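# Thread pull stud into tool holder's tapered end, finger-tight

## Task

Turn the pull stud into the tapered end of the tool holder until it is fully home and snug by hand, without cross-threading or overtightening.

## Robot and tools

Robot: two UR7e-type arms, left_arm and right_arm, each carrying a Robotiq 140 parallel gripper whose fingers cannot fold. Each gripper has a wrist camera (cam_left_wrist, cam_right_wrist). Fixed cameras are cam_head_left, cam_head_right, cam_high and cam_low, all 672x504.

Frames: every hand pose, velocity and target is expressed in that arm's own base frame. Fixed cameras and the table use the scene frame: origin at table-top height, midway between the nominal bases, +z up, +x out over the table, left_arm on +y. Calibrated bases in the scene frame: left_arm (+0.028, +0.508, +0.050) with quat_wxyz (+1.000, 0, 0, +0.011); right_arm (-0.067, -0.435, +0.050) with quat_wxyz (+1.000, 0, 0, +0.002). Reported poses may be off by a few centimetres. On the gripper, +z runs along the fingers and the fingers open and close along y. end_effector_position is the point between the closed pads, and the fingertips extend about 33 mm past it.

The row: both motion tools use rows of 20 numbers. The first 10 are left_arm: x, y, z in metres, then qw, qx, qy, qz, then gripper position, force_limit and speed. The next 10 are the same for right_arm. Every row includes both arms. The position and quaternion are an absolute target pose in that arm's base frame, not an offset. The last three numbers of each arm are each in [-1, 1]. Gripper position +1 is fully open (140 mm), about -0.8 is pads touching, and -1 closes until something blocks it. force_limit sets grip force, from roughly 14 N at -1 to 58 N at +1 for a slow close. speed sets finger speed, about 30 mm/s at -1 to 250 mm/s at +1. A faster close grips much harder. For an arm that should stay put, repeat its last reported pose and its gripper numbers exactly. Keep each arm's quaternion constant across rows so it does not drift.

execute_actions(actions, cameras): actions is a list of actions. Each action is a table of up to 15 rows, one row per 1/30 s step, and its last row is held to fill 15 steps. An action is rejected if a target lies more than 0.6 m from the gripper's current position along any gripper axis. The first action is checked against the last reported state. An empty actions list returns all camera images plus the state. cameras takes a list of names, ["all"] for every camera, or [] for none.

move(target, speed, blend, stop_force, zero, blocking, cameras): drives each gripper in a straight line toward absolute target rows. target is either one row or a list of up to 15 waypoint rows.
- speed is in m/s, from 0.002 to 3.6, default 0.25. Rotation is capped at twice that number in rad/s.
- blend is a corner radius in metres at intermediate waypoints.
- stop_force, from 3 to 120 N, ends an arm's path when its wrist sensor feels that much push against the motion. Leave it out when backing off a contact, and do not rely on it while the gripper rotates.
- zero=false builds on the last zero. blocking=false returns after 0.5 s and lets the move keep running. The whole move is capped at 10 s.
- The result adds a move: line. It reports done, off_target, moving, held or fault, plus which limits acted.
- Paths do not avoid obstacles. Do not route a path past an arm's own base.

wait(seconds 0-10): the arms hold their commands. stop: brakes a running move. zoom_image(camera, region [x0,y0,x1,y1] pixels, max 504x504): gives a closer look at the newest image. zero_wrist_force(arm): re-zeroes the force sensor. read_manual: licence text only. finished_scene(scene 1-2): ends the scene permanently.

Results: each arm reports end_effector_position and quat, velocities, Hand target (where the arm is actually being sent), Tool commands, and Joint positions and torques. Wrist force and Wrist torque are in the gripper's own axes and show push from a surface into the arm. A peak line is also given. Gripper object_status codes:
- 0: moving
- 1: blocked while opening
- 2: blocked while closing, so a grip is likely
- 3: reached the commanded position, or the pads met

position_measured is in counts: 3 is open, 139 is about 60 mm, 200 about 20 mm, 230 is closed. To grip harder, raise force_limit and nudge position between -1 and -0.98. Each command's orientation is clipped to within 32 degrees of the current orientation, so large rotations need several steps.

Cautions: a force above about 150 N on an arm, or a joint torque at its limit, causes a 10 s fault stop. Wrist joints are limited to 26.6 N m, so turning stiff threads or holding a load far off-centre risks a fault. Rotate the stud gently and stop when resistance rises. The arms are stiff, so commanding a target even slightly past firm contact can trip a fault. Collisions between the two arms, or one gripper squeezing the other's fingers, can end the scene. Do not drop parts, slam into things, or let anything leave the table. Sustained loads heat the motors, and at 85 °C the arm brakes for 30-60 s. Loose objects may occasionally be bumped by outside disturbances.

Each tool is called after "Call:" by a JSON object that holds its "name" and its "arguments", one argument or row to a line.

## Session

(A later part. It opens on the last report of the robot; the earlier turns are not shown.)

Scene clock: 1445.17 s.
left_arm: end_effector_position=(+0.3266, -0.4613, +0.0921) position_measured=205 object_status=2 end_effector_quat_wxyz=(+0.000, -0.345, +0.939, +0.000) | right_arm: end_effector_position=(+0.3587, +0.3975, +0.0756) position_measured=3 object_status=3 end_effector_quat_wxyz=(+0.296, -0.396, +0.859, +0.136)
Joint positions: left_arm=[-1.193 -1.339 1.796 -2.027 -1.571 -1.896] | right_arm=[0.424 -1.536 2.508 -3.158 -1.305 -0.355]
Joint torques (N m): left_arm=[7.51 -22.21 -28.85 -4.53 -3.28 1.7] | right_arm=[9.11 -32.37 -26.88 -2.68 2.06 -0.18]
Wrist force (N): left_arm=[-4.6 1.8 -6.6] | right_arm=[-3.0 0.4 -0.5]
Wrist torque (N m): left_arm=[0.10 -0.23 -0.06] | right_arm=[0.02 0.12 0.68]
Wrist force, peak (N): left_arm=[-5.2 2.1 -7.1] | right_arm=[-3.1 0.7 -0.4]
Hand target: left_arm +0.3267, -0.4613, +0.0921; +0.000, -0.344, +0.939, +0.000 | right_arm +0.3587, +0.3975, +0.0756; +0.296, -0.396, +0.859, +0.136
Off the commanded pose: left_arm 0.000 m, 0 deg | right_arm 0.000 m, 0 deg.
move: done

Call:
{"name": "move", "arguments": {
  "target": [0.32666, -0.46130, 0.09152, 0, 0.5714, 0.8206, 0, -1, -0.5, -1, 0.3587, 0.3975, 0.0756, 0.2956, -0.3957, 0.8585, 0.1362, 1, 1, 0],
  "speed": 0.3
}}

Call:
{"name": "move", "arguments": {
  "target": [0.32666, -0.46130, 0.09088, 0, 1.0, 0.0026, 0, -1, -0.5, -1, 0.3587, 0.3975, 0.0756, 0.2956, -0.3957, 0.8585, 0.1362, 1, 1, 0],
  "speed": 0.3
}}

Scene clock: 1455.40 s.
left_arm: end_effector_position=(+0.3266, -0.4613, +0.0915) position_measured=205 object_status=2 end_effector_quat_wxyz=(+0.000, +0.571, +0.821, +0.000) | right_arm: end_effector_position=(+0.3587, +0.3975, +0.0756) position_measured=3 object_status=3 end_effector_quat_wxyz=(+0.296, -0.396, +0.859, +0.136)
Joint positions: left_arm=[-1.193 -1.339 1.797 -2.029 -1.571 0.024] | right_arm=[0.424 -1.536 2.508 -3.158 -1.305 -0.355]
Joint torques (N m): left_arm=[8.26 -23.41 -29.94 -3.92 -2.32 1.51] | right_arm=[8.35 -32.12 -26.49 -2.72 2.14 -0.1]
Wrist force (N): left_arm=[-1.7 3.1 -3.1] | right_arm=[-3.0 0.5 -0.3]
Wrist torque (N m): left_arm=[0.06 -0.13 -0.05] | right_arm=[0.04 0.12 0.69]
Wrist force, peak (N): left_arm=[-4.7 2.2 -6.5] | right_arm=[-3.2 0.6 -0.3]
Hand target: left_arm +0.3267, -0.4613, +0.0915; +0.000, +0.571, +0.821, +0.000 | right_arm +0.3587, +0.3975, +0.0756; +0.296, -0.396, +0.859, +0.136
Off the commanded pose: left_arm 0.000 m, 0 deg | right_arm 0.000 m, 0 deg.
move: done

Scene clock: 1459.10 s.
left_arm: end_effector_position=(+0.3266, -0.4613, +0.0908) position_measured=205 object_status=2 end_effector_quat_wxyz=(+0.000, +1.000, +0.003, +0.000) | right_arm: end_effector_position=(+0.3587, +0.3975, +0.0756) position_measured=3 object_status=3 end_effector_quat_wxyz=(+0.296, -0.396, +0.859, +0.136)
Joint positions: left_arm=[-1.193 -1.338 1.798 -2.031 -1.571 1.943] | right_arm=[0.424 -1.536 2.508 -3.158 -1.305 -0.355]
Joint torques (N m): left_arm=[8.99 -25.36 -30.09 -4.53 -1.65 1.56] | right_arm=[8.7 -31.83 -26.32 -2.79 2.05 0.08]
Wrist force (N): left_arm=[-0.8 1.6 -0.4] | right_arm=[-2.8 0.3 -0.2]
Wrist torque (N m): left_arm=[0.08 -0.19 -0.07] | right_arm=[0.00 0.09 0.69]
Wrist force, peak (N): left_arm=[-1.6 2.9 -2.7] | right_arm=[-3.1 0.5 -0.4]
Hand target: left_arm +0.3267, -0.4613, +0.0909; +0.000, +1.000, +0.003, +0.000 | right_arm +0.3587, +0.3975, +0.0756; +0.296, -0.396, +0.859, +0.136
Off the commanded pose: left_arm 0.000 m, 0 deg | right_arm 0.000 m, 0 deg.
move: done

Call:
{"name": "move", "arguments": {
  "target": [
    [0.32666, -0.46130, 0.09018, 0, 0.5757, -0.8177, 0, -1, -0.5, -1, 0.3587, 0.3975, 0.0756, 0.2956, -0.3957, 0.8585, 0.1362, 1, 1, 0],
    [0.32666, -0.46130, 0.08948, 0, -0.3395, -0.9406, 0, -1, -0.5, -1, 0.3587, 0.3975, 0.0756, 0.2956, -0.3957, 0.8585, 0.1362, 1, 1, 0]
  ],
  "speed": 0.35,
  "blend": [0.0003, 0],
  "cameras": ["cam_right_wrist"]
}}

Call:
{"name": "zoom_image", "arguments": {
  "camera": "cam_right_wrist",
  "region": [280, 130, 450, 380]
}}

Scene clock: 1476.80 s.
left_arm: end_effector_position=(+0.3266, -0.4613, +0.0895) position_measured=205 object_status=2 end_effector_quat_wxyz=(+0.000, +0.339, +0.941, +0.000) | right_arm: end_effector_position=(+0.3587, +0.3975, +0.0756) position_measured=3 object_status=3 end_effector_quat_wxyz=(+0.296, -0.396, +0.859, +0.136)
Joint positions: left_arm=[-1.193 -1.336 1.8 -2.034 -1.571 5.783] | right_arm=[0.424 -1.536 2.508 -3.158 -1.305 -0.355]
Joint torques (N m): left_arm=[9.01 -25.2 -30.68 -3.98 -2.29 1.55] | right_arm=[8.69 -32.17 -27.49 -2.98 2.08 0.07]
Wrist force (N): left_arm=[-1.9 2.3 -0.6] | right_arm=[-3.1 0.5 -0.4]
Wrist torque (N m): left_arm=[0.09 -0.18 -0.06] | right_arm=[0.03 0.16 0.69]
Wrist force, peak (N): left_arm=[-2.8 3.0 -2.2] | right_arm=[-3.1 0.5 -0.4]
Hand target: left_arm +0.3267, -0.4613, +0.0895; +0.000, +0.340, +0.941, +0.000 | right_arm +0.3587, +0.3975, +0.0756; +0.296, -0.396, +0.859, +0.136
Off the commanded pose: left_arm 0.000 m, 0 deg | right_arm 0.000 m, 0 deg.
move: done
Images, in order (width x height): cam_right_wrist 672x504.

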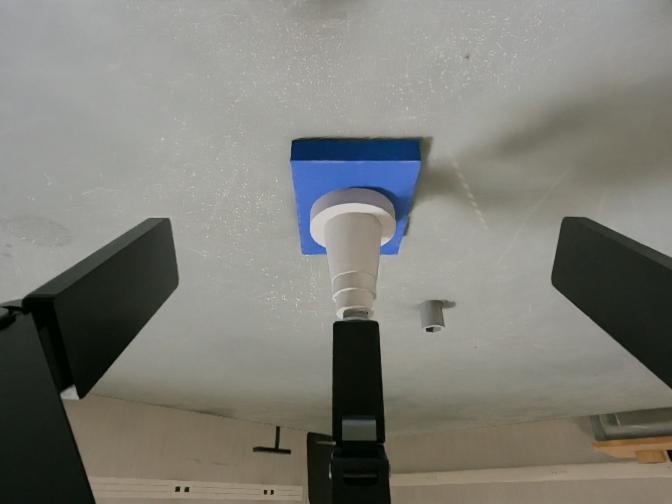

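Scaled by 2.016 from the camera's 672x504 image, which has a finer 960x720 frame.

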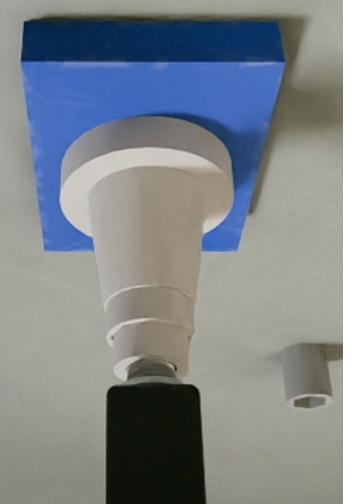

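Call:
{"name": "move", "arguments": {
  "target": [
    [0.32666, -0.46130, 0.08948, 0, -0.3395, -0.9406, 0, -0.32, -0.5, -0.5, 0.3587, 0.3975, 0.0756, 0.2956, -0.3957, 0.8585, 0.1362, 1, 1, 0],
    [0.32666, -0.46130, 0.0900, 0, 0.5757, -0.8177, 0, -0.32, -0.5, -0.5, 0.3587, 0.3975, 0.0756, 0.2956, -0.3957, 0.8585, 0.1362, 1, 1, 0],
    [0.32666, -0.46130, 0.0900, 0, 1.0, 0.0026, 0, -0.32, -0.5, -0.5, 0.3587, 0.3975, 0.0756, 0.2956, -0.3957, 0.8585, 0.1362, 1, 1, 0],
    [0.32666, -0.46130, 0.0900, 0, 0.5714, 0.8206, 0, -0.32, -0.5, -0.5, 0.3587, 0.3975, 0.0756, 0.2956, -0.3957, 0.8585, 0.1362, 1, 1, 0],
    [0.32666, -0.46130, 0.0900, 0, -0.3445, 0.9388, 0, -0.32, -0.5, -0.5, 0.3587, 0.3975, 0.0756, 0.2956, -0.3957, 0.8585, 0.1362, 1, 1, 0],
    [0.32666, -0.46130, 0.0900, 0, -0.9666, 0.2563, 0, -0.32, -0.5, -0.5, 0.3587, 0.3975, 0.0756, 0.2956, -0.3957, 0.8585, 0.1362, 1, 1, 0],
    [0.32666, -0.46130, 0.0900, 0, -0.7643, -0.6448, 0, -0.32, -0.5, -0.5, 0.3587, 0.3975, 0.0756, 0.2956, -0.3957, 0.8585, 0.1362, 1, 1, 0]
  ],
  "speed": 0.75,
  "blend": [0, 0.001, 0.001, 0.001, 0.001, 0.001, 0],
  "cameras": ["cam_left_wrist", "cam_right_wrist"]
}}

Call:
{"name": "zoom_image", "arguments": {
  "camera": "cam_left_wrist",
  "region": [300, 180, 420, 280]
}}

Call:
{"name": "zoom_image", "arguments": {
  "camera": "cam_right_wrist",
  "region": [310, 280, 410, 380]
}}

Scene clock: 1513.37 s.
left_arm: end_effector_position=(+0.3267, -0.4613, +0.0900) position_measured=169 object_status=3 end_effector_quat_wxyz=(+0.000, +0.764, +0.645, +0.000) | right_arm: end_effector_position=(+0.3587, +0.3975, +0.0756) position_measured=3 object_status=3 end_effector_quat_wxyz=(+0.296, -0.396, +0.859, +0.136)
Joint positions: left_arm=[-1.193 -1.337 1.799 -2.033 -1.571 -5.736] | right_arm=[0.424 -1.536 2.508 -3.158 -1.305 -0.355]
Joint torques (N m): left_arm=[-2.2 -43.84 -15.49 -0.14 0.05 -1.55] | right_arm=[8.06 -31.86 -26.37 -2.86 1.93 0.04]
Wrist force (N): left_arm=[-1.0 1.9 -1.4] | right_arm=[-2.9 0.4 -0.1]
Wrist torque (N m): left_arm=[0.14 -0.18 -0.29] | right_arm=[0.01 0.12 0.68]
Wrist force, peak (N): left_arm=[-1.9 2.4 -0.8] | right_arm=[-3.2 0.4 -0.3]
Hand target: left_arm +0.3267, -0.4613, +0.0900; +0.000, +0.764, +0.645, +0.000 | right_arm +0.3587, +0.3975, +0.0756; +0.296, -0.396, +0.859, +0.136
Off the commanded pose: left_arm 0.000 m, 0 deg | right_arm 0.000 m, 0 deg.
move: done
Images, in order (width x height): cam_left_wrist 672x504, cam_right_wrist 672x504.

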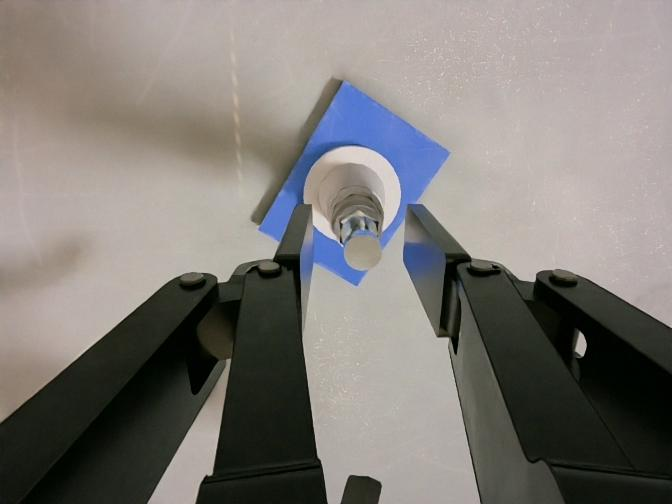

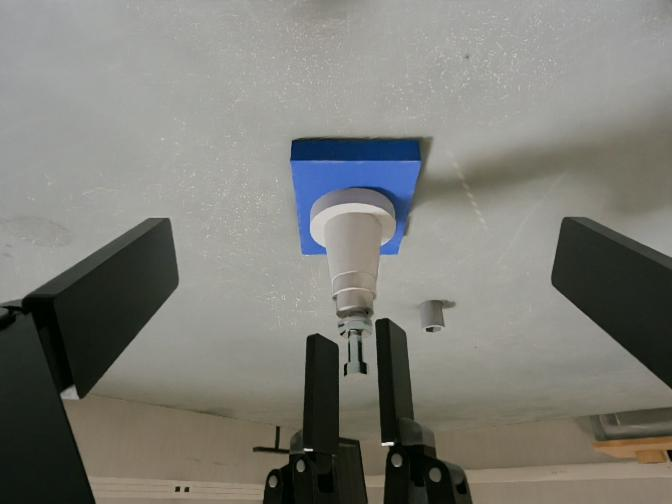

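Scaled by 4.200 from the camera's 672x504 image, which has a finer 960x720 frame.

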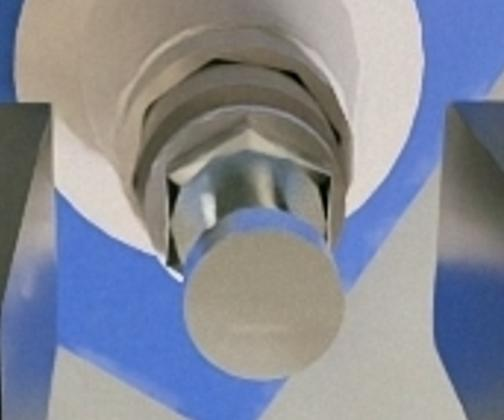

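Scaled by 5.040 from the camera's 672x504 image, which has a finer 960x720 frame.

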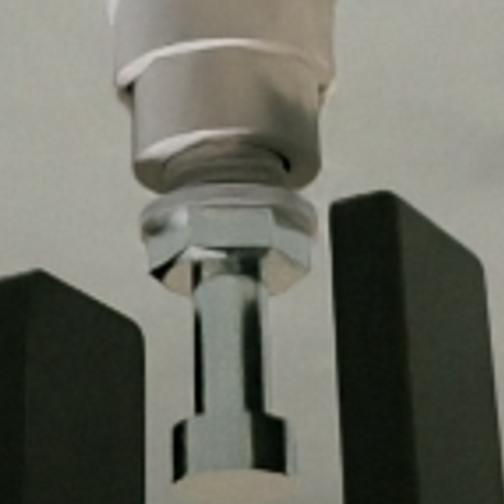

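Call:
{"name": "move", "arguments": {
  "target": [
    [0.32666, -0.46130, 0.0895, 0, -0.7643, -0.6448, 0, -0.32, -0.5, -0.5, 0.3587, 0.3975, 0.0756, 0.2956, -0.3957, 0.8585, 0.1362, 1, 1, 0],
    [0.32666, -0.46130, 0.0895, 0, -0.7643, -0.6448, 0, -1, -0.5, -1, 0.3587, 0.3975, 0.0756, 0.2956, -0.3957, 0.8585, 0.1362, 1, 1, 0]
  ],
  "speed": 0.02
}}

Call:
{"name": "move", "arguments": {
  "target": [
    [0.32666, -0.46130, 0.0888, 0, -0.9666, 0.2563, 0, -1, -0.5, -1, 0.3587, 0.3975, 0.0756, 0.2956, -0.3957, 0.8585, 0.1362, 1, 1, 0],
    [0.32666, -0.46130, 0.0881, 0, -0.3445, 0.9388, 0, -1, -0.5, -1, 0.3587, 0.3975, 0.0756, 0.2956, -0.3957, 0.8585, 0.1362, 1, 1, 0]
  ],
  "speed": 0.35,
  "blend": [0.0003, 0]
}}

Scene clock: 1546.77 s.
left_arm: end_effector_position=(+0.3267, -0.4613, +0.0895) position_measured=205 object_status=0 end_effector_quat_wxyz=(+0.000, +0.764, +0.645, +0.000) | right_arm: end_effector_position=(+0.3587, +0.3975, +0.0756) position_measured=3 object_status=3 end_effector_quat_wxyz=(+0.296, -0.396, +0.859, +0.136)
Joint positions: left_arm=[-1.193 -1.336 1.8 -2.034 -1.571 -5.736] | right_arm=[0.424 -1.536 2.508 -3.158 -1.305 -0.355]
Joint torques (N m): left_arm=[8.31 -24.17 -19.97 -3.59 -2.02 -1.21] | right_arm=[8.65 -31.66 -26.72 -2.87 1.93 -0.06]
Wrist force (N): left_arm=[-0.7 3.3 -3.4] | right_arm=[-2.8 0.7 -0.4]
Wrist torque (N m): left_arm=[0.05 -0.23 -0.26] | right_arm=[0.07 0.08 0.69]
Wrist force, peak (N): left_arm=[-0.9 3.6 -3.6] | right_arm=[-3.1 0.5 -0.3]
Hand target: left_arm +0.3267, -0.4613, +0.0895; +0.000, +0.764, +0.645, +0.000 | right_arm +0.3587, +0.3975, +0.0756; +0.296, -0.396, +0.859, +0.136
Off the commanded pose: left_arm 0.000 m, 0 deg | right_arm 0.000 m, 0 deg.
move: done

Scene clock: 1553.30 s.
left_arm: end_effector_position=(+0.3266, -0.4613, +0.0881) position_measured=205 object_status=2 end_effector_quat_wxyz=(+0.000, -0.345, +0.939, +0.000) | right_arm: end_effector_position=(+0.3587, +0.3975, +0.0756) position_measured=3 object_status=3 end_effector_quat_wxyz=(+0.296, -0.396, +0.859, +0.136)
Joint positions: left_arm=[-1.193 -1.335 1.802 -2.038 -1.571 -1.896] | right_arm=[0.424 -1.536 2.508 -3.158 -1.305 -0.355]
Joint torques (N m): left_arm=[7.21 -22.07 -28.88 -3.81 -2.92 1.62] | right_arm=[9.06 -32.3 -26.56 -2.94 1.94 -0.01]
Wrist force (N): left_arm=[-5.2 2.6 -7.5] | right_arm=[-2.8 0.4 -0.3]
Wrist torque (N m): left_arm=[0.08 -0.24 -0.05] | right_arm=[0.03 0.09 0.69]
Wrist force, peak (N): left_arm=[-6.2 2.2 -8.6] | right_arm=[-3.2 0.7 -0.4]
Hand target: left_arm +0.3267, -0.4613, +0.0881; +0.000, -0.344, +0.939, +0.000 | right_arm +0.3587, +0.3975, +0.0756; +0.296, -0.396, +0.859, +0.136
Off the commanded pose: left_arm 0.000 m, 0 deg | right_arm 0.000 m, 0 deg.
move: done; blend cut to 0 m at target 1

Call:
{"name": "move", "arguments": {
  "target": [
    [0.32666, -0.46130, 0.08745, 0, 0.5714, 0.8206, 0, -1, -0.5, -1, 0.3587, 0.3975, 0.0756, 0.2956, -0.3957, 0.8585, 0.1362, 1, 1, 0],
    [0.32666, -0.46130, 0.08680, 0, 1.0, 0.0026, 0, -1, -0.5, -1, 0.3587, 0.3975, 0.0756, 0.2956, -0.3957, 0.8585, 0.1362, 1, 1, 0]
  ],
  "speed": 0.35,
  "blend": [0.0003, 0]
}}

Call:
{"name": "move", "arguments": {
  "target": [
    [0.32666, -0.46130, 0.08610, 0, 0.5757, -0.8177, 0, -1, -0.5, -1, 0.3587, 0.3975, 0.0756, 0.2956, -0.3957, 0.8585, 0.1362, 1, 1, 0],
    [0.32666, -0.46130, 0.08540, 0, -0.3395, -0.9406, 0, -1, -0.5, -1, 0.3587, 0.3975, 0.0756, 0.2956, -0.3957, 0.8585, 0.1362, 1, 1, 0]
  ],
  "speed": 0.35,
  "blend": [0.0003, 0]
}}

Scene clock: 1567.70 s.
left_arm: end_effector_position=(+0.3266, -0.4613, +0.0868) position_measured=205 object_status=2 end_effector_quat_wxyz=(+0.000, +1.000, +0.003, +0.000) | right_arm: end_effector_position=(+0.3587, +0.3975, +0.0756) position_measured=3 object_status=3 end_effector_quat_wxyz=(+0.296, -0.396, +0.859, +0.136)
Joint positions: left_arm=[-1.193 -1.333 1.804 -2.041 -1.571 1.943] | right_arm=[0.424 -1.536 2.508 -3.158 -1.305 -0.355]
Joint torques (N m): left_arm=[9.59 -25.37 -30.04 -3.9 -2.1 1.71] | right_arm=[8.04 -32.31 -26.38 -3.23 1.99 0.11]
Wrist force (N): left_arm=[-1.0 1.9 -0.6] | right_arm=[-2.7 0.5 -0.4]
Wrist torque (N m): left_arm=[0.15 -0.18 -0.06] | right_arm=[0.05 0.08 0.69]
Wrist force, peak (N): left_arm=[-5.3 2.7 -7.3] | right_arm=[-3.2 0.3 -0.3]
Hand target: left_arm +0.3267, -0.4613, +0.0868; +0.000, +1.000, +0.003, +0.000 | right_arm +0.3587, +0.3975, +0.0756; +0.296, -0.396, +0.859, +0.136
Off the commanded pose: left_arm 0.000 m, 0 deg | right_arm 0.000 m, 0 deg.
move: done

Scene clock: 1573.70 s.
left_arm: end_effector_position=(+0.3266, -0.4613, +0.0854) position_measured=205 object_status=2 end_effector_quat_wxyz=(+0.000, +0.339, +0.941, +0.000) | right_arm: end_effector_position=(+0.3587, +0.3975, +0.0756) position_measured=3 object_status=3 end_effector_quat_wxyz=(+0.296, -0.396, +0.859, +0.136)
Joint positions: left_arm=[-1.193 -1.332 1.806 -2.045 -1.571 5.783] | right_arm=[0.424 -1.536 2.508 -3.158 -1.305 -0.355]
Joint torques (N m): left_arm=[8.33 -24.79 -29.73 -3.18 -2.39 1.61] | right_arm=[8.6 -31.44 -26.79 -3.11 1.99 0.06]
Wrist force (N): left_arm=[-2.5 3.1 -1.6] | right_arm=[-2.7 0.6 -0.3]
Wrist torque (N m): left_arm=[0.07 -0.18 -0.05] | right_arm=[0.05 0.07 0.69]
Wrist force, peak (N): left_arm=[-4.0 3.6 -3.1] | right_arm=[-3.2 0.5 -0.5]
Hand target: left_arm +0.3267, -0.4613, +0.0854; +0.000, +0.340, +0.941, +0.000 | right_arm +0.3587, +0.3975, +0.0756; +0.296, -0.396, +0.859, +0.136
Off the commanded pose: left_arm 0.000 m, 0 deg | right_arm 0.000 m, 0 deg.
move: done

Call:
{"name": "move", "arguments": {
  "target": [
    [0.32666, -0.46130, 0.0854, 0, -0.3395, -0.9406, 0, -0.32, -0.5, -0.5, 0.3587, 0.3975, 0.0756, 0.2956, -0.3957, 0.8585, 0.1362, 0.43, 1, 0],
    [0.32666, -0.46130, 0.0859, 0, 0.5757, -0.8177, 0, -0.32, -0.5, -0.5, 0.3587, 0.3975, 0.0756, 0.2956, -0.3957, 0.8585, 0.1362, 0.43, 1, 0],
    [0.32666, -0.46130, 0.0859, 0, 1.0, 0.0026, 0, -0.32, -0.5, -0.5, 0.3587, 0.3975, 0.0756, 0.2956, -0.3957, 0.8585, 0.1362, 0.43, 1, 0],
    [0.32666, -0.46130, 0.0859, 0, 0.5714, 0.8206, 0, -0.32, -0.5, -0.5, 0.3587, 0.3975, 0.0756, 0.2956, -0.3957, 0.8585, 0.1362, 0.43, 1, 0],
    [0.32666, -0.46130, 0.0859, 0, -0.3445, 0.9388, 0, -0.32, -0.5, -0.5, 0.3587, 0.3975, 0.0756, 0.2956, -0.3957, 0.8585, 0.1362, 0.43, 1, 0],
    [0.32666, -0.46130, 0.0859, 0, -0.9666, 0.2563, 0, -0.32, -0.5, -0.5, 0.3587, 0.3975, 0.0756, 0.2956, -0.3957, 0.8585, 0.1362, 0.43, 1, 0],
    [0.32666, -0.46130, 0.0859, 0, -0.7643, -0.6448, 0, -0.32, -0.5, -0.5, 0.3587, 0.3975, 0.0756, 0.2956, -0.3957, 0.8585, 0.1362, 0.43, 1, 0]
  ],
  "speed": 0.75,
  "blend": [0, 0.001, 0.001, 0.001, 0.001, 0.001, 0]
}}

Call:
{"name": "move", "arguments": {
  "target": [
    [0.32666, -0.46130, 0.0859, 0, -0.7643, -0.6448, 0, -0.32, -0.5, -0.5, 0.3958, 0.4434, 0.0036, 0.2956, -0.3957, 0.8585, 0.1362, 0.43, 1, 0],
    [0.32666, -0.46130, 0.0859, 0, -0.7643, -0.6448, 0, -0.32, -0.5, -0.5, 0.4070, 0.4564, -0.0180, 0.2956, -0.3957, 0.8585, 0.1362, 0.43, 1, 0]
  ],
  "speed": [0.1, 0.03],
  "blend": [0.003, 0],
  "cameras": ["cam_right_wrist", "cam_left_wrist", "cam_low", "cam_head_right"]
}}

Scene clock: 1601.23 s.
left_arm: end_effector_position=(+0.3267, -0.4613, +0.0859) position_measured=169 object_status=3 end_effector_quat_wxyz=(+0.000, +0.764, +0.645, +0.000) | right_arm: end_effector_position=(+0.3587, +0.3975, +0.0756) position_measured=75 object_status=3 end_effector_quat_wxyz=(+0.296, -0.396, +0.859, +0.136)
Joint positions: left_arm=[-1.193 -1.332 1.805 -2.043 -1.571 -5.736] | right_arm=[0.424 -1.536 2.508 -3.158 -1.305 -0.355]
Joint torques (N m): left_arm=[-1.35 -43.85 -15.37 -0.25 0.13 -1.6] | right_arm=[8.92 -29.06 -25.67 -3.17 1.89 0.02]
Wrist force (N): left_arm=[-0.9 1.9 -1.3] | right_arm=[-2.8 0.6 -0.4]
Wrist torque (N m): left_arm=[0.13 -0.20 -0.28] | right_arm=[0.07 0.11 0.69]
Wrist force, peak (N): left_arm=[-2.1 3.2 -1.6] | right_arm=[-3.2 0.5 -0.2]
Hand target: left_arm +0.3267, -0.4613, +0.0859; +0.000, +0.764, +0.645, +0.000 | right_arm +0.3587, +0.3975, +0.0756; +0.296, -0.396, +0.859, +0.136
Off the commanded pose: left_arm 0.000 m, 0 deg | right_arm 0.000 m, 0 deg.
move: done

Scene clock: 1603.40 s.
left_arm: end_effector_position=(+0.3267, -0.4613, +0.0859) position_measured=169 object_status=3 end_effector_quat_wxyz=(+0.000, +0.764, +0.645, +0.000) | right_arm: end_effector_position=(+0.4071, +0.4565, -0.0180) position_measured=75 object_status=3 end_effector_quat_wxyz=(+0.296, -0.396, +0.859, +0.136)
Joint positions: left_arm=[-1.193 -1.332 1.805 -2.043 -1.571 -5.736] | right_arm=[0.51 -1.096 2.346 -3.454 -1.356 -0.283]
Joint torques (N m): left_arm=[8.59 -43.77 -15.4 -0.22 -2.05 -1.46] | right_arm=[-2.74 -45.19 -2.23 -1.97 -0.63 0.01]
Wrist force (N): left_arm=[-0.9 1.8 -1.3] | right_arm=[-3.3 0.2 -0.1]
Wrist torque (N m): left_arm=[0.11 -0.19 -0.25] | right_arm=[0.01 0.25 0.53]
Wrist force, peak (N): left_arm=[-0.9 2.3 -1.3] | right_arm=[-3.3 0.7 -1.9]
Hand target: left_arm +0.3267, -0.4613, +0.0859; +0.000, +0.764, +0.645, +0.000 | right_arm +0.4070, +0.4564, -0.0180; +0.296, -0.396, +0.859, +0.136
Off the commanded pose: left_arm 0.000 m, 0 deg | right_arm 0.000 m, 0 deg.
move: done
Images, in order (width x height): cam_head_right 672x504, cam_low 672x504, cam_left_wrist 672x504, cam_right_wrist 672x504.

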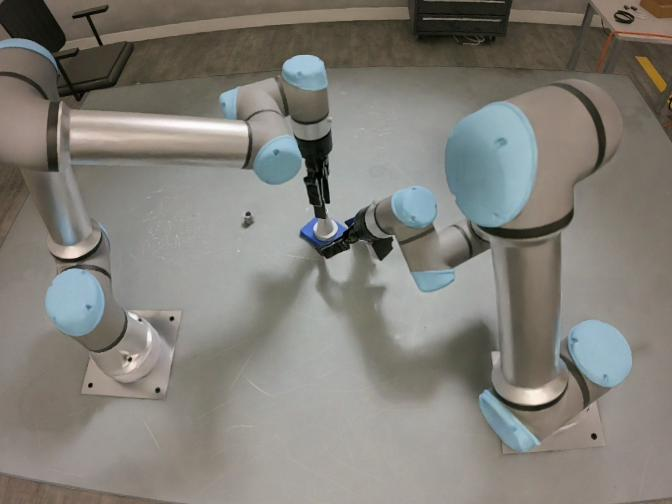

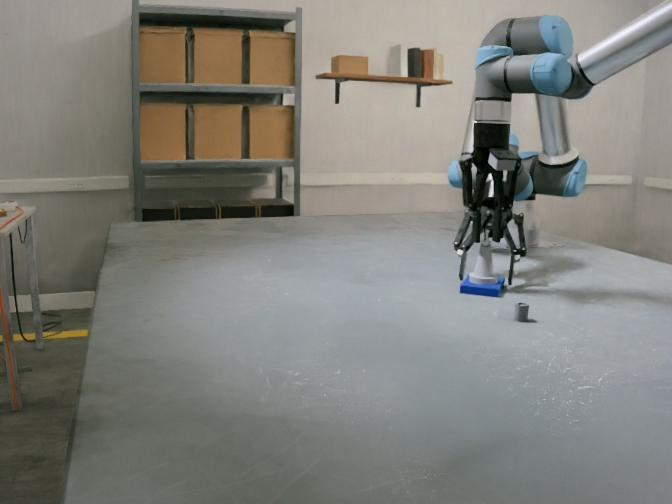

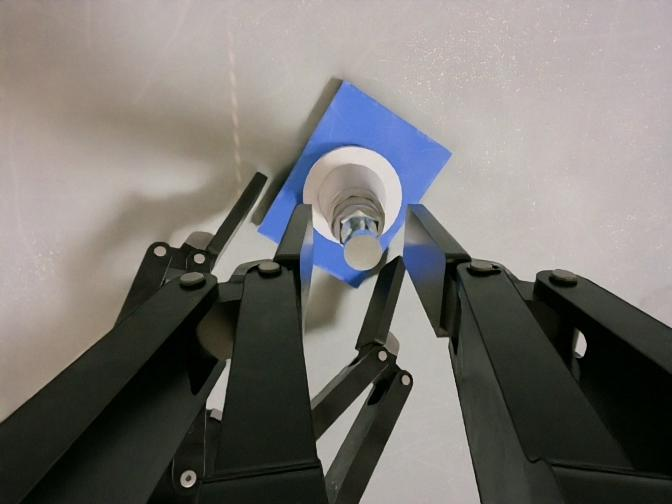

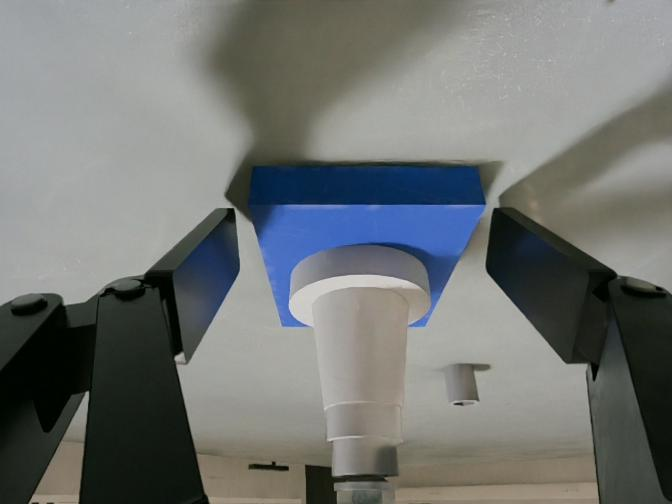

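Call:
{"name": "move", "arguments": {
  "target": [0.32666, -0.46130, 0.0859, 0, -0.7643, -0.6448, 0, -0.32, -0.5, -0.5, 0.4070, 0.4564, -0.0180, 0.2956, -0.3957, 0.8585, 0.1362, -1, -0.2, -1],
  "speed": 0.02,
  "cameras": ["cam_right_wrist", "cam_left_wrist"]
}}

Call:
{"name": "zoom_image", "arguments": {
  "camera": "cam_left_wrist",
  "region": [300, 180, 420, 280]
}}

Scene clock: 1614.87 s.
left_arm: end_effector_position=(+0.3267, -0.4613, +0.0859) position_measured=169 object_status=3 end_effector_quat_wxyz=(+0.000, +0.764, +0.645, +0.000) | right_arm: end_effector_position=(+0.4071, +0.4564, -0.0180) position_measured=109 object_status=0 end_effector_quat_wxyz=(+0.296, -0.396, +0.859, +0.136)
Joint positions: left_arm=[-1.193 -1.332 1.805 -2.043 -1.571 -5.736] | right_arm=[0.51 -1.096 2.346 -3.453 -1.356 -0.283]
Joint torques (N m): left_arm=[7.97 -43.5 -17.61 -0.33 -2.07 -0.5] | right_arm=[2.17 -39.8 -3.31 -1.94 2.37 -0.52]
Wrist force (N): left_arm=[-0.9 1.9 -0.9] | right_arm=[1.3 -9.2 -16.5]
Wrist torque (N m): left_arm=[0.12 -0.20 -0.25] | right_arm=[0.64 0.17 0.78]
Wrist force, peak (N): left_arm=[-1.4 2.1 -1.5] | right_arm=[1.3 -9.2 -16.5]
Hand target: left_arm +0.3267, -0.4613, +0.0859; +0.000, +0.764, +0.645, +0.000 | right_arm +0.4070, +0.4564, -0.0180; +0.296, -0.396, +0.859, +0.136
Off the commanded pose: left_arm 0.000 m, 0 deg | right_arm 0.000 m, 0 deg.
move: done
Images, in order (width x height): cam_left_wrist 672x504, cam_right_wrist 672x504.

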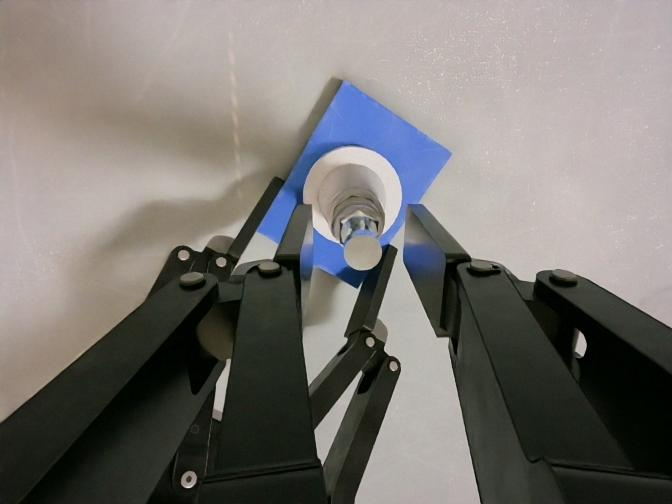

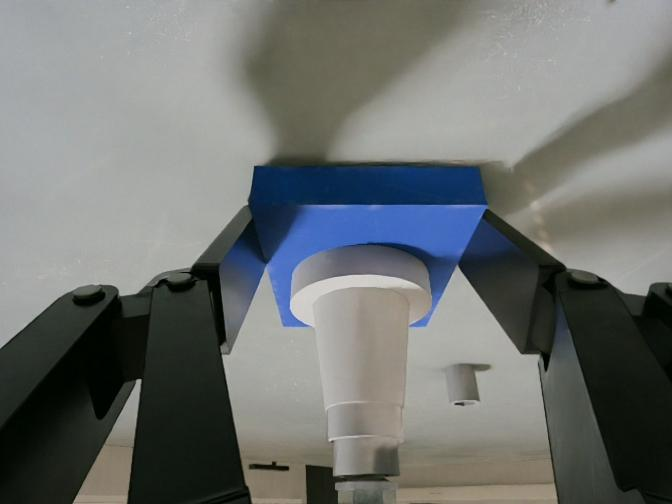

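Scaled by 4.200 from the camera's 672x504 image, which has a finer 960x720 frame.

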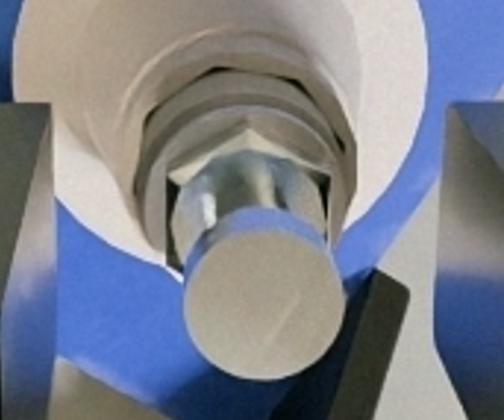

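Call:
{"name": "move", "arguments": {
  "target": [
    [0.32666, -0.46130, 0.0854, 0, -0.7643, -0.6448, 0, -0.32, -0.5, -0.5, 0.4070, 0.4564, -0.0180, 0.2956, -0.3957, 0.8585, 0.1362, -1, -0.2, -1],
    [0.32666, -0.46130, 0.0854, 0, -0.7643, -0.6448, 0, -1, -0.5, -1, 0.4070, 0.4564, -0.0180, 0.2956, -0.3957, 0.8585, 0.1362, -1, -0.2, -1]
  ],
  "speed": 0.02
}}

Call:
{"name": "wait", "arguments": {
  "seconds": 0.5
}}

Scene clock: 1634.73 s.
left_arm: end_effector_position=(+0.3267, -0.4613, +0.0854) position_measured=205 object_status=0 end_effector_quat_wxyz=(+0.000, +0.764, +0.645, +0.000) | right_arm: end_effector_position=(+0.4070, +0.4564, -0.0180) position_measured=109 object_status=2 end_effector_quat_wxyz=(+0.296, -0.396, +0.859, +0.136)
Joint positions: left_arm=[-1.193 -1.332 1.806 -2.044 -1.571 -5.736] | right_arm=[0.51 -1.096 2.346 -3.453 -1.356 -0.283]
Joint torques (N m): left_arm=[8.27 -24.77 -19.81 -3.63 -1.92 0.72] | right_arm=[16.71 -13.83 -18.84 -1.91 2.3 -0.67]
Wrist force (N): left_arm=[-0.7 3.7 -3.2] | right_arm=[1.3 -10.4 -17.3]
Wrist torque (N m): left_arm=[0.15 -0.22 -0.26] | right_arm=[0.61 0.18 0.78]
Wrist force, peak (N): left_arm=[-1.0 3.6 -3.6] | right_arm=[1.2 -10.5 -17.6]
Hand target: left_arm +0.3267, -0.4613, +0.0854; +0.000, +0.764, +0.645, +0.000 | right_arm +0.4070, +0.4564, -0.0180; +0.296, -0.396, +0.859, +0.136
Off the commanded pose: left_arm 0.000 m, 0 deg | right_arm 0.000 m, 0 deg.
move: done

Scene clock: 1635.23 s.
left_arm: end_effector_position=(+0.3267, -0.4613, +0.0854) position_measured=205 object_status=2 end_effector_quat_wxyz=(+0.000, +0.764, +0.645, +0.000) | right_arm: end_effector_position=(+0.4070, +0.4564, -0.0180) position_measured=109 object_status=2 end_effector_quat_wxyz=(+0.296, -0.396, +0.859, +0.136)
Joint positions: left_arm=[-1.193 -1.332 1.806 -2.044 -1.571 -5.736] | right_arm=[0.51 -1.096 2.346 -3.453 -1.356 -0.283]
Joint torques (N m): left_arm=[7.78 -24.91 -21.28 -2.73 -2.05 0.84] | right_arm=[16.12 -14 -19.23 -1.95 2.43 -0.53]
Wrist force (N): left_arm=[-1.0 3.3 -3.3] | right_arm=[1.3 -10.4 -17.1]
Wrist torque (N m): left_arm=[0.05 -0.17 -0.26] | right_arm=[0.60 0.19 0.78]
Wrist force, peak (N): left_arm=[-0.9 3.5 -3.7] | right_arm=[1.4 -10.4 -17.6]
Hand target: left_arm +0.3267, -0.4613, +0.0854; +0.000, +0.764, +0.645, +0.000 | right_arm +0.4070, +0.4564, -0.0180; +0.296, -0.396, +0.859, +0.136
Tool commands: left_gripper/position=-1.0 left_gripper/force_limit=-0.5 left_gripper/speed=-1.0 right_gripper/position=-1.0 right_gripper/force_limit=-0.2 right_gripper/speed=-1.0
Off the commanded pose: left_arm 0.000 m, 0 deg | right_arm 0.000 m, 0 deg.
wait: 0.50 s; at rest by 0.17 s

Call:
{"name": "move", "arguments": {
  "target": [0.32666, -0.46130, 0.0847, 0, -0.9666, 0.2563, 0, -1, -0.5, -1, 0.4070, 0.4564, -0.0180, 0.2956, -0.3957, 0.8585, 0.1362, -1, -0.2, -1],
  "speed": 0.3
}}

Call:
{"name": "move", "arguments": {
  "target": [0.32666, -0.46130, 0.0840, 0, -0.3445, 0.9388, 0, -1, -0.5, -1, 0.4070, 0.4564, -0.0180, 0.2956, -0.3957, 0.8585, 0.1362, -1, -0.2, -1],
  "speed": 0.3
}}

Scene clock: 1645.77 s.
left_arm: end_effector_position=(+0.3266, -0.4613, +0.0847) position_measured=205 object_status=2 end_effector_quat_wxyz=(+0.000, +0.967, -0.256, +0.000) | right_arm: end_effector_position=(+0.4070, +0.4564, -0.0180) position_measured=109 object_status=2 end_effector_quat_wxyz=(+0.296, -0.396, +0.859, +0.136)
Joint positions: left_arm=[-1.193 -1.331 1.807 -2.046 -1.571 -3.816] | right_arm=[0.51 -1.096 2.346 -3.453 -1.356 -0.283]
Joint torques (N m): left_arm=[8.29 -22.19 -29.61 -4.96 -2.21 1.54] | right_arm=[16.25 -13.64 -18.84 -2.03 2.33 -0.52]
Wrist force (N): left_arm=[-2.6 -1.9 -7.3] | right_arm=[1.4 -10.3 -17.4]
Wrist torque (N m): left_arm=[0.12 -0.18 -0.05] | right_arm=[0.62 0.17 0.78]
Wrist force, peak (N): left_arm=[-2.3 -1.8 -7.7] | right_arm=[1.4 -10.6 -17.7]
Hand target: left_arm +0.3267, -0.4613, +0.0847; +0.000, +0.967, -0.256, +0.000 | right_arm +0.4070, +0.4564, -0.0180; +0.296, -0.396, +0.859, +0.136
Off the commanded pose: left_arm 0.000 m, 0 deg | right_arm 0.000 m, 0 deg.
move: done

Scene clock: 1649.47 s.
left_arm: end_effector_position=(+0.3266, -0.4613, +0.0840) position_measured=205 object_status=2 end_effector_quat_wxyz=(+0.000, -0.345, +0.939, +0.000) | right_arm: end_effector_position=(+0.4070, +0.4564, -0.0180) position_measured=109 object_status=2 end_effector_quat_wxyz=(+0.296, -0.396, +0.859, +0.136)
Joint positions: left_arm=[-1.193 -1.33 1.808 -2.048 -1.571 -1.896] | right_arm=[0.51 -1.096 2.346 -3.453 -1.356 -0.283]
Joint torques (N m): left_arm=[7.9 -21.98 -28.01 -4.53 -3.39 1.54] | right_arm=[16.55 -13.71 -18.7 -2.13 2.48 -0.42]
Wrist force (N): left_arm=[-5.6 2.2 -7.6] | right_arm=[1.3 -10.2 -17.4]
Wrist torque (N m): left_arm=[0.11 -0.14 -0.06] | right_arm=[0.64 0.18 0.78]
Wrist force, peak (N): left_arm=[-5.9 2.6 -8.2] | right_arm=[1.4 -10.6 -17.7]
Hand target: left_arm +0.3267, -0.4613, +0.0840; +0.000, -0.344, +0.939, +0.000 | right_arm +0.4070, +0.4564, -0.0180; +0.296, -0.396, +0.859, +0.136
Off the commanded pose: left_arm 0.000 m, 0 deg | right_arm 0.000 m, 0 deg.
move: done

Call:
{"name": "move", "arguments": {
  "target": [0.32666, -0.46130, 0.08337, 0, 0.5714, 0.8206, 0, -1, -0.5, -1, 0.4070, 0.4564, -0.0180, 0.2956, -0.3957, 0.8585, 0.1362, -1, -0.2, -1],
  "speed": 0.3
}}

Call:
{"name": "move", "arguments": {
  "target": [0.32666, -0.46130, 0.08294, 0, 0.9096, 0.4154, 0, -1, -0.5, -1, 0.4070, 0.4564, -0.0180, 0.2956, -0.3957, 0.8585, 0.1362, -1, -0.2, -1],
  "speed": 0.2,
  "cameras": ["cam_right_wrist"]
}}

Call:
{"name": "zoom_image", "arguments": {
  "camera": "cam_right_wrist",
  "region": [310, 400, 414, 504]
}}

Scene clock: 1659.73 s.
left_arm: end_effector_position=(+0.3266, -0.4613, +0.0833) position_measured=205 object_status=2 end_effector_quat_wxyz=(+0.000, +0.571, +0.821, +0.000) | right_arm: end_effector_position=(+0.4070, +0.4564, -0.0180) position_measured=109 object_status=2 end_effector_quat_wxyz=(+0.296, -0.396, +0.859, +0.136)
Joint positions: left_arm=[-1.193 -1.33 1.809 -2.05 -1.571 0.024] | right_arm=[0.51 -1.096 2.346 -3.453 -1.356 -0.283]
Joint torques (N m): left_arm=[8.44 -24.84 -28.85 -3.42 -2.46 1.56] | right_arm=[16.25 -14.11 -18.76 -2.18 2.38 -0.35]
Wrist force (N): left_arm=[-1.8 3.7 -2.8] | right_arm=[1.3 -10.3 -17.4]
Wrist torque (N m): left_arm=[0.10 -0.18 -0.04] | right_arm=[0.63 0.19 0.78]
Wrist force, peak (N): left_arm=[-5.1 2.4 -7.4] | right_arm=[1.3 -10.5 -17.6]
Hand target: left_arm +0.3267, -0.4613, +0.0834; +0.000, +0.571, +0.821, +0.000 | right_arm +0.4070, +0.4564, -0.0180; +0.296, -0.396, +0.859, +0.136
Off the commanded pose: left_arm 0.000 m, 0 deg | right_arm 0.000 m, 0 deg.
move: done

Scene clock: 1662.87 s.
left_arm: end_effector_position=(+0.3266, -0.4613, +0.0829) position_measured=205 object_status=2 end_effector_quat_wxyz=(+0.000, +0.910, +0.415, +0.000) | right_arm: end_effector_position=(+0.4070, +0.4564, -0.0180) position_measured=109 object_status=2 end_effector_quat_wxyz=(+0.296, -0.396, +0.859, +0.136)
Joint positions: left_arm=[-1.193 -1.329 1.809 -2.051 -1.571 1.092] | right_arm=[0.51 -1.096 2.346 -3.453 -1.356 -0.283]
Joint torques (N m): left_arm=[8.56 -22.85 -22.98 -4.84 -2.26 0.87] | right_arm=[15.84 -14.93 -18.49 -2.09 2.47 -0.37]
Wrist force (N): left_arm=[-0.5 2.9 -5.1] | right_arm=[1.4 -10.4 -17.4]
Wrist torque (N m): left_arm=[0.19 -0.20 -0.56] | right_arm=[0.61 0.17 0.78]
Wrist force, peak (N): left_arm=[0.2 1.6 -5.8] | right_arm=[1.4 -10.5 -17.6]
Hand target: left_arm +0.3267, -0.4613, +0.0829; +0.000, +0.910, +0.415, +0.000 | right_arm +0.4070, +0.4564, -0.0180; +0.296, -0.396, +0.859, +0.136
Off the commanded pose: left_arm 0.000 m, 0 deg | right_arm 0.000 m, 0 deg.
move: done
Images, in order (width x height): cam_right_wrist 672x504.

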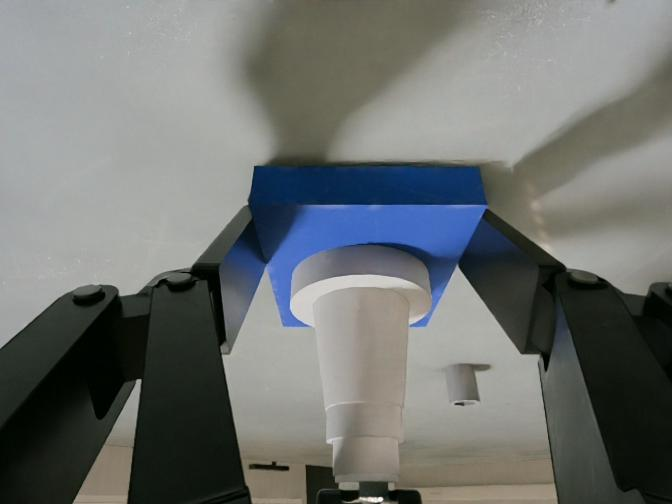

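Scaled by 4.846 from the camera's 672x504 image, which has a finer 960x720 frame.

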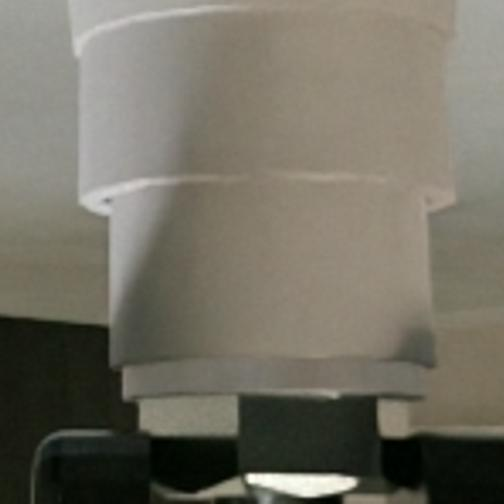

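Call:
{"name": "move", "arguments": {
  "target": [0.32666, -0.46130, 0.08294, 0, 0.9096, 0.4154, 0, -0.98, 0.1, -1, 0.4070, 0.4564, -0.0180, 0.2956, -0.3957, 0.8585, 0.1362, -1, -0.2, -1],
  "speed": 0.02
}}

Call:
{"name": "wait", "arguments": {
  "seconds": 0.3
}}

Scene clock: 1674.77 s.
left_arm: end_effector_position=(+0.3267, -0.4613, +0.0829) position_measured=207 object_status=2 end_effector_quat_wxyz=(+0.000, +0.910, +0.415, +0.000) | right_arm: end_effector_position=(+0.4070, +0.4564, -0.0180) position_measured=109 object_status=2 end_effector_quat_wxyz=(+0.296, -0.396, +0.859, +0.136)
Joint positions: left_arm=[-1.193 -1.329 1.809 -2.051 -1.571 1.092] | right_arm=[0.51 -1.096 2.346 -3.453 -1.356 -0.283]
Joint torques (N m): left_arm=[8.5 -24.2 -27.55 -1.78 -0.3 2.35] | right_arm=[16.29 -13.48 -18.82 -2.15 2.46 -0.23]
Wrist force (N): left_arm=[-0.5 0.9 -7.5] | right_arm=[1.4 -10.2 -17.3]
Wrist torque (N m): left_arm=[0.15 -0.22 -0.63] | right_arm=[0.64 0.17 0.78]
Wrist force, peak (N): left_arm=[-0.7 1.1 -7.7] | right_arm=[1.4 -10.6 -17.7]
Hand target: left_arm +0.3267, -0.4613, +0.0829; +0.000, +0.910, +0.415, +0.000 | right_arm +0.4070, +0.4564, -0.0180; +0.296, -0.396, +0.859, +0.136
Off the commanded pose: left_arm 0.000 m, 0 deg | right_arm 0.000 m, 0 deg.
move: done

Scene clock: 1675.07 s.
left_arm: end_effector_position=(+0.3267, -0.4613, +0.0829) position_measured=207 object_status=2 end_effector_quat_wxyz=(+0.000, +0.910, +0.415, +0.000) | right_arm: end_effector_position=(+0.4070, +0.4564, -0.0180) position_measured=109 object_status=2 end_effector_quat_wxyz=(+0.296, -0.396, +0.859, +0.136)
Joint positions: left_arm=[-1.193 -1.329 1.809 -2.051 -1.571 1.092] | right_arm=[0.51 -1.096 2.346 -3.453 -1.356 -0.283]
Joint torques (N m): left_arm=[8.2 -23.66 -26.68 -1.47 0.04 2.27] | right_arm=[16.01 -14.75 -19.2 -2.25 2.32 -0.2]
Wrist force (N): left_arm=[-0.8 0.7 -7.6] | right_arm=[1.4 -10.5 -17.4]
Wrist torque (N m): left_arm=[0.11 -0.17 -0.64] | right_arm=[0.58 0.17 0.78]
Wrist force, peak (N): left_arm=[-0.7 1.0 -7.6] | right_arm=[1.4 -10.5 -17.5]
Hand target: left_arm +0.3267, -0.4613, +0.0829; +0.000, +0.910, +0.415, +0.000 | right_arm +0.4070, +0.4564, -0.0180; +0.296, -0.396, +0.859, +0.136
Tool commands: left_gripper/position=-0.98 left_gripper/force_limit=+0.1 left_gripper/speed=-1.0 right_gripper/position=-1.0 right_gripper/force_limit=-0.2 right_gripper/speed=-1.0
Off the commanded pose: left_arm 0.000 m, 0 deg | right_arm 0.000 m, 0 deg.
wait: 0.30 s; at rest by 0.17 s

Call:
{"name": "move", "arguments": {
  "target": [0.32666, -0.46130, 0.08294, 0, 0.9301, 0.3673, 0, -0.98, 0.1, -1, 0.4070, 0.4564, -0.0180, 0.2956, -0.3957, 0.8585, 0.1362, -1, -0.2, -1],
  "speed": 0.05
}}

Scene clock: 1680.63 s.
left_arm: end_effector_position=(+0.3267, -0.4613, +0.0829) position_measured=207 object_status=2 end_effector_quat_wxyz=(+0.000, +0.930, +0.367, +0.000) | right_arm: end_effector_position=(+0.4070, +0.4564, -0.0180) position_measured=109 object_status=2 end_effector_quat_wxyz=(+0.296, -0.396, +0.859, +0.136)
Joint positions: left_arm=[-1.193 -1.329 1.809 -2.051 -1.571 1.197] | right_arm=[0.51 -1.096 2.346 -3.453 -1.356 -0.283]
Joint torques (N m): left_arm=[1.17 -26.38 -16.33 -0.66 0.76 -1.05] | right_arm=[16.39 -14.62 -19.24 -2.2 2.5 -0.21]
Wrist force (N): left_arm=[-1.1 0.8 -4.7] | right_arm=[1.4 -10.3 -17.4]
Wrist torque (N m): left_arm=[0.17 -0.16 -0.78] | right_arm=[0.62 0.17 0.79]
Wrist force, peak (N): left_arm=[-0.8 0.8 -7.9] | right_arm=[1.4 -10.3 -17.7]
Hand target: left_arm +0.3267, -0.4613, +0.0829; +0.000, +0.930, +0.367, +0.000 | right_arm +0.4070, +0.4564, -0.0180; +0.296, -0.396, +0.859, +0.136
Off the commanded pose: left_arm 0.000 m, 0 deg | right_arm 0.000 m, 0 deg.
move: done

Call:
{"name": "move", "arguments": {
  "target": [0.32666, -0.46130, 0.08294, 0, 0.9586, 0.2849, 0, -0.98, 0.1, -1, 0.4070, 0.4564, -0.0180, 0.2956, -0.3957, 0.8585, 0.1362, -1, -0.2, -1],
  "speed": 0.05,
  "cameras": ["cam_right_wrist", "cam_left_wrist"]
}}

Call:
{"name": "zoom_image", "arguments": {
  "camera": "cam_right_wrist",
  "region": [310, 400, 414, 504]
}}

Call:
{"name": "zoom_image", "arguments": {
  "camera": "cam_left_wrist",
  "region": [310, 180, 410, 280]
}}

Scene clock: 1695.47 s.
left_arm: end_effector_position=(+0.3267, -0.4613, +0.0829) position_measured=207 object_status=2 end_effector_quat_wxyz=(+0.000, +0.959, +0.285, +0.000) | right_arm: end_effector_position=(+0.4070, +0.4564, -0.0180) position_measured=109 object_status=2 end_effector_quat_wxyz=(+0.296, -0.396, +0.859, +0.136)
Joint positions: left_arm=[-1.193 -1.329 1.809 -2.051 -1.571 1.371] | right_arm=[0.51 -1.096 2.346 -3.453 -1.356 -0.283]
Joint torques (N m): left_arm=[-4.14 -30.84 -20.19 -2.39 1.04 -1.31] | right_arm=[15.68 -14.35 -18.99 -2.19 2.47 0.06]
Wrist force (N): left_arm=[-2.4 0.7 -3.2] | right_arm=[1.3 -10.4 -17.4]
Wrist torque (N m): left_arm=[0.16 -0.14 -0.71] | right_arm=[0.59 0.19 0.78]
Wrist force, peak (N): left_arm=[-2.4 1.6 -4.7] | right_arm=[1.5 -10.4 -17.7]
Hand target: left_arm +0.3267, -0.4613, +0.0829; +0.000, +0.959, +0.285, +0.000 | right_arm +0.4070, +0.4564, -0.0180; +0.296, -0.396, +0.859, +0.136
Off the commanded pose: left_arm 0.000 m, 0 deg | right_arm 0.000 m, 0 deg.
move: done
Images, in order (width x height): cam_left_wrist 672x504, cam_right_wrist 672x504.

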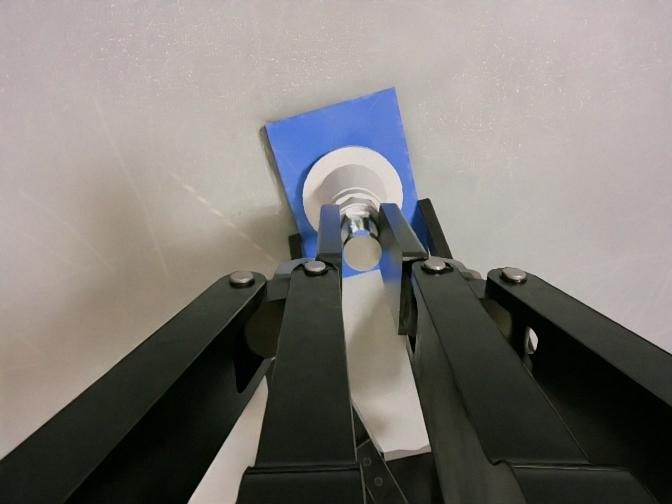

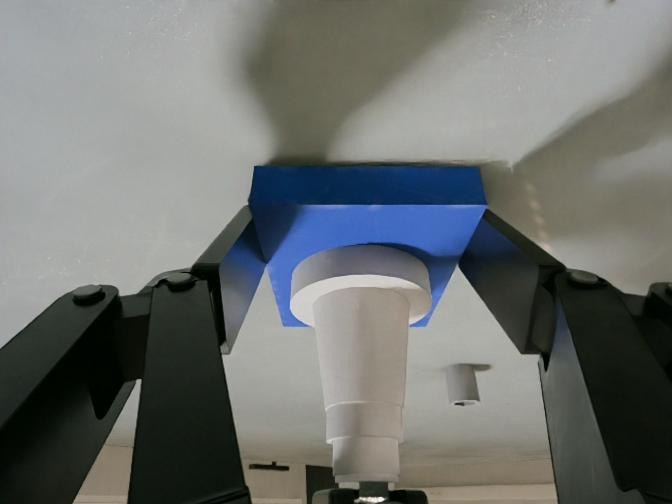

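Scaled by 4.846 from the camera's 672x504 image, which has a finer 960x720 frame.

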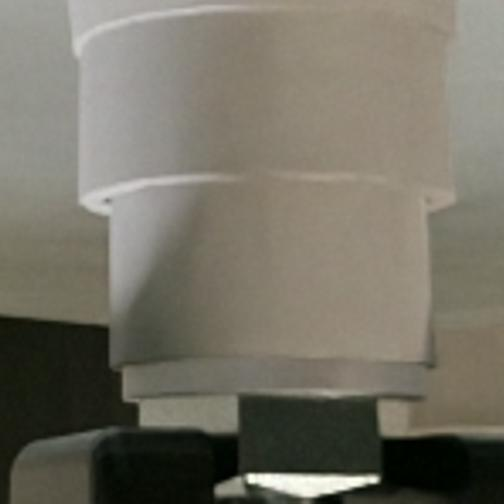

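Scaled by 5.040 from the camera's 672x504 image, which has a finer 960x720 frame.

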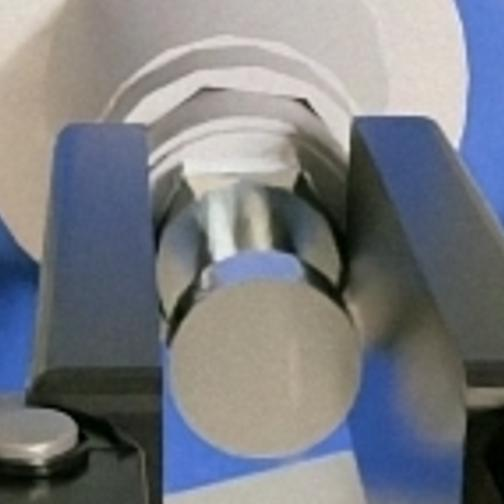

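Call:
{"name": "move", "arguments": {
  "target": [0.32666, -0.46130, 0.08294, 0, 0.9586, 0.2849, 0, -0.32, -0.5, -0.5, 0.4070, 0.4564, -0.0180, 0.2956, -0.3957, 0.8585, 0.1362, -1, -0.2, -1],
  "speed": 0.05,
  "cameras": ["cam_right_wrist", "cam_left_wrist"]
}}

Call:
{"name": "zoom_image", "arguments": {
  "camera": "cam_left_wrist",
  "region": [300, 180, 420, 280]
}}

Call:
{"name": "zoom_image", "arguments": {
  "camera": "cam_right_wrist",
  "region": [310, 400, 414, 504]
}}

Scene clock: 1739.67 s.
left_arm: end_effector_position=(+0.3267, -0.4613, +0.0829) position_measured=169 object_status=0 end_effector_quat_wxyz=(+0.000, +0.959, +0.285, +0.000) | right_arm: end_effector_position=(+0.4070, +0.4564, -0.0180) position_measured=109 object_status=2 end_effector_quat_wxyz=(+0.296, -0.396, +0.859, +0.136)
Joint positions: left_arm=[-1.193 -1.329 1.809 -2.051 -1.571 1.371] | right_arm=[0.51 -1.096 2.346 -3.453 -1.356 -0.283]
Joint torques (N m): left_arm=[7.68 -30.93 -24.56 -3.55 -1.42 -1.25] | right_arm=[15.16 -15.28 -18.57 -2.18 2.52 -0.24]
Wrist force (N): left_arm=[-1.0 2.0 -1.0] | right_arm=[1.1 -10.3 -17.5]
Wrist torque (N m): left_arm=[0.16 -0.20 -0.16] | right_arm=[0.61 0.22 0.79]
Wrist force, peak (N): left_arm=[-2.5 0.6 -3.6] | right_arm=[1.4 -10.4 -17.7]
Hand target: left_arm +0.3267, -0.4613, +0.0829; +0.000, +0.959, +0.285, +0.000 | right_arm +0.4070, +0.4564, -0.0180; +0.296, -0.396, +0.859, +0.136
Off the commanded pose: left_arm 0.000 m, 0 deg | right_arm 0.000 m, 0 deg.
move: done
Images, in order (width x height): cam_left_wrist 672x504, cam_right_wrist 672x504.

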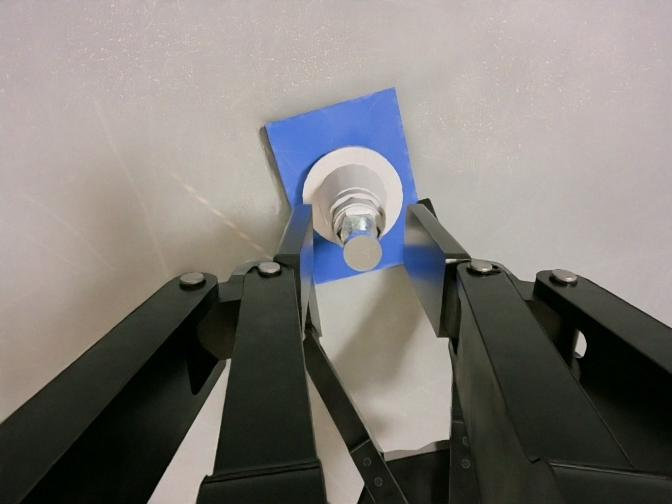

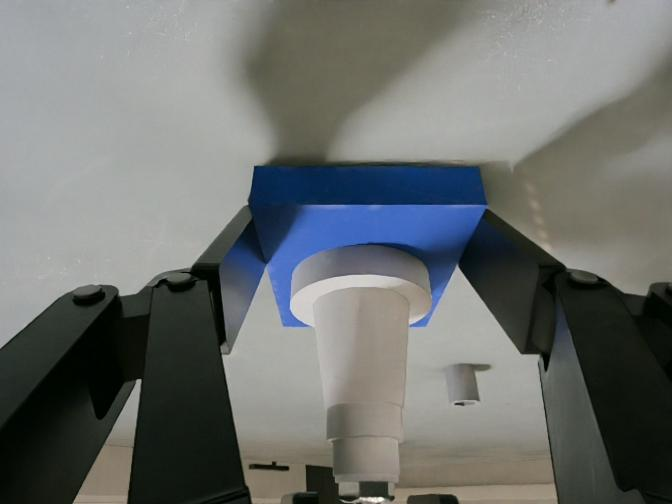

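Scaled by 4.200 from the camera's 672x504 image, which has a finer 960x720 frame.

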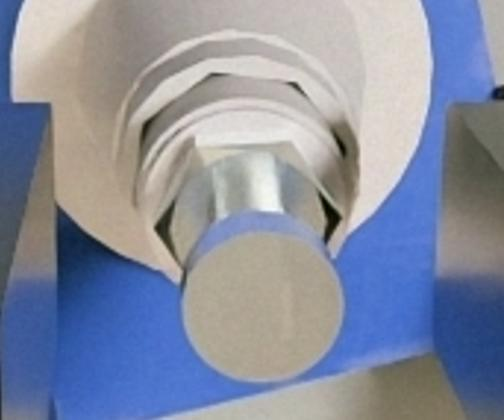

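Scaled by 4.846 from the camera's 672x504 image, which has a finer 960x720 frame.

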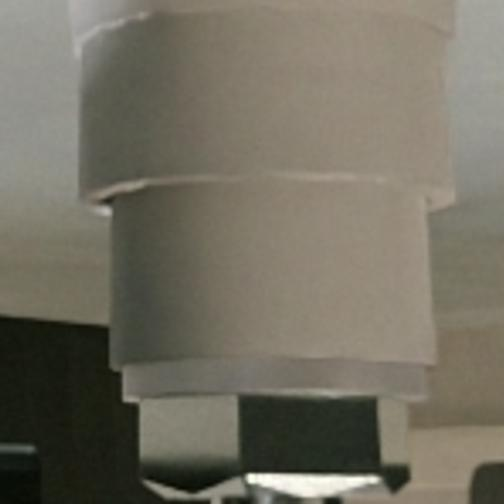

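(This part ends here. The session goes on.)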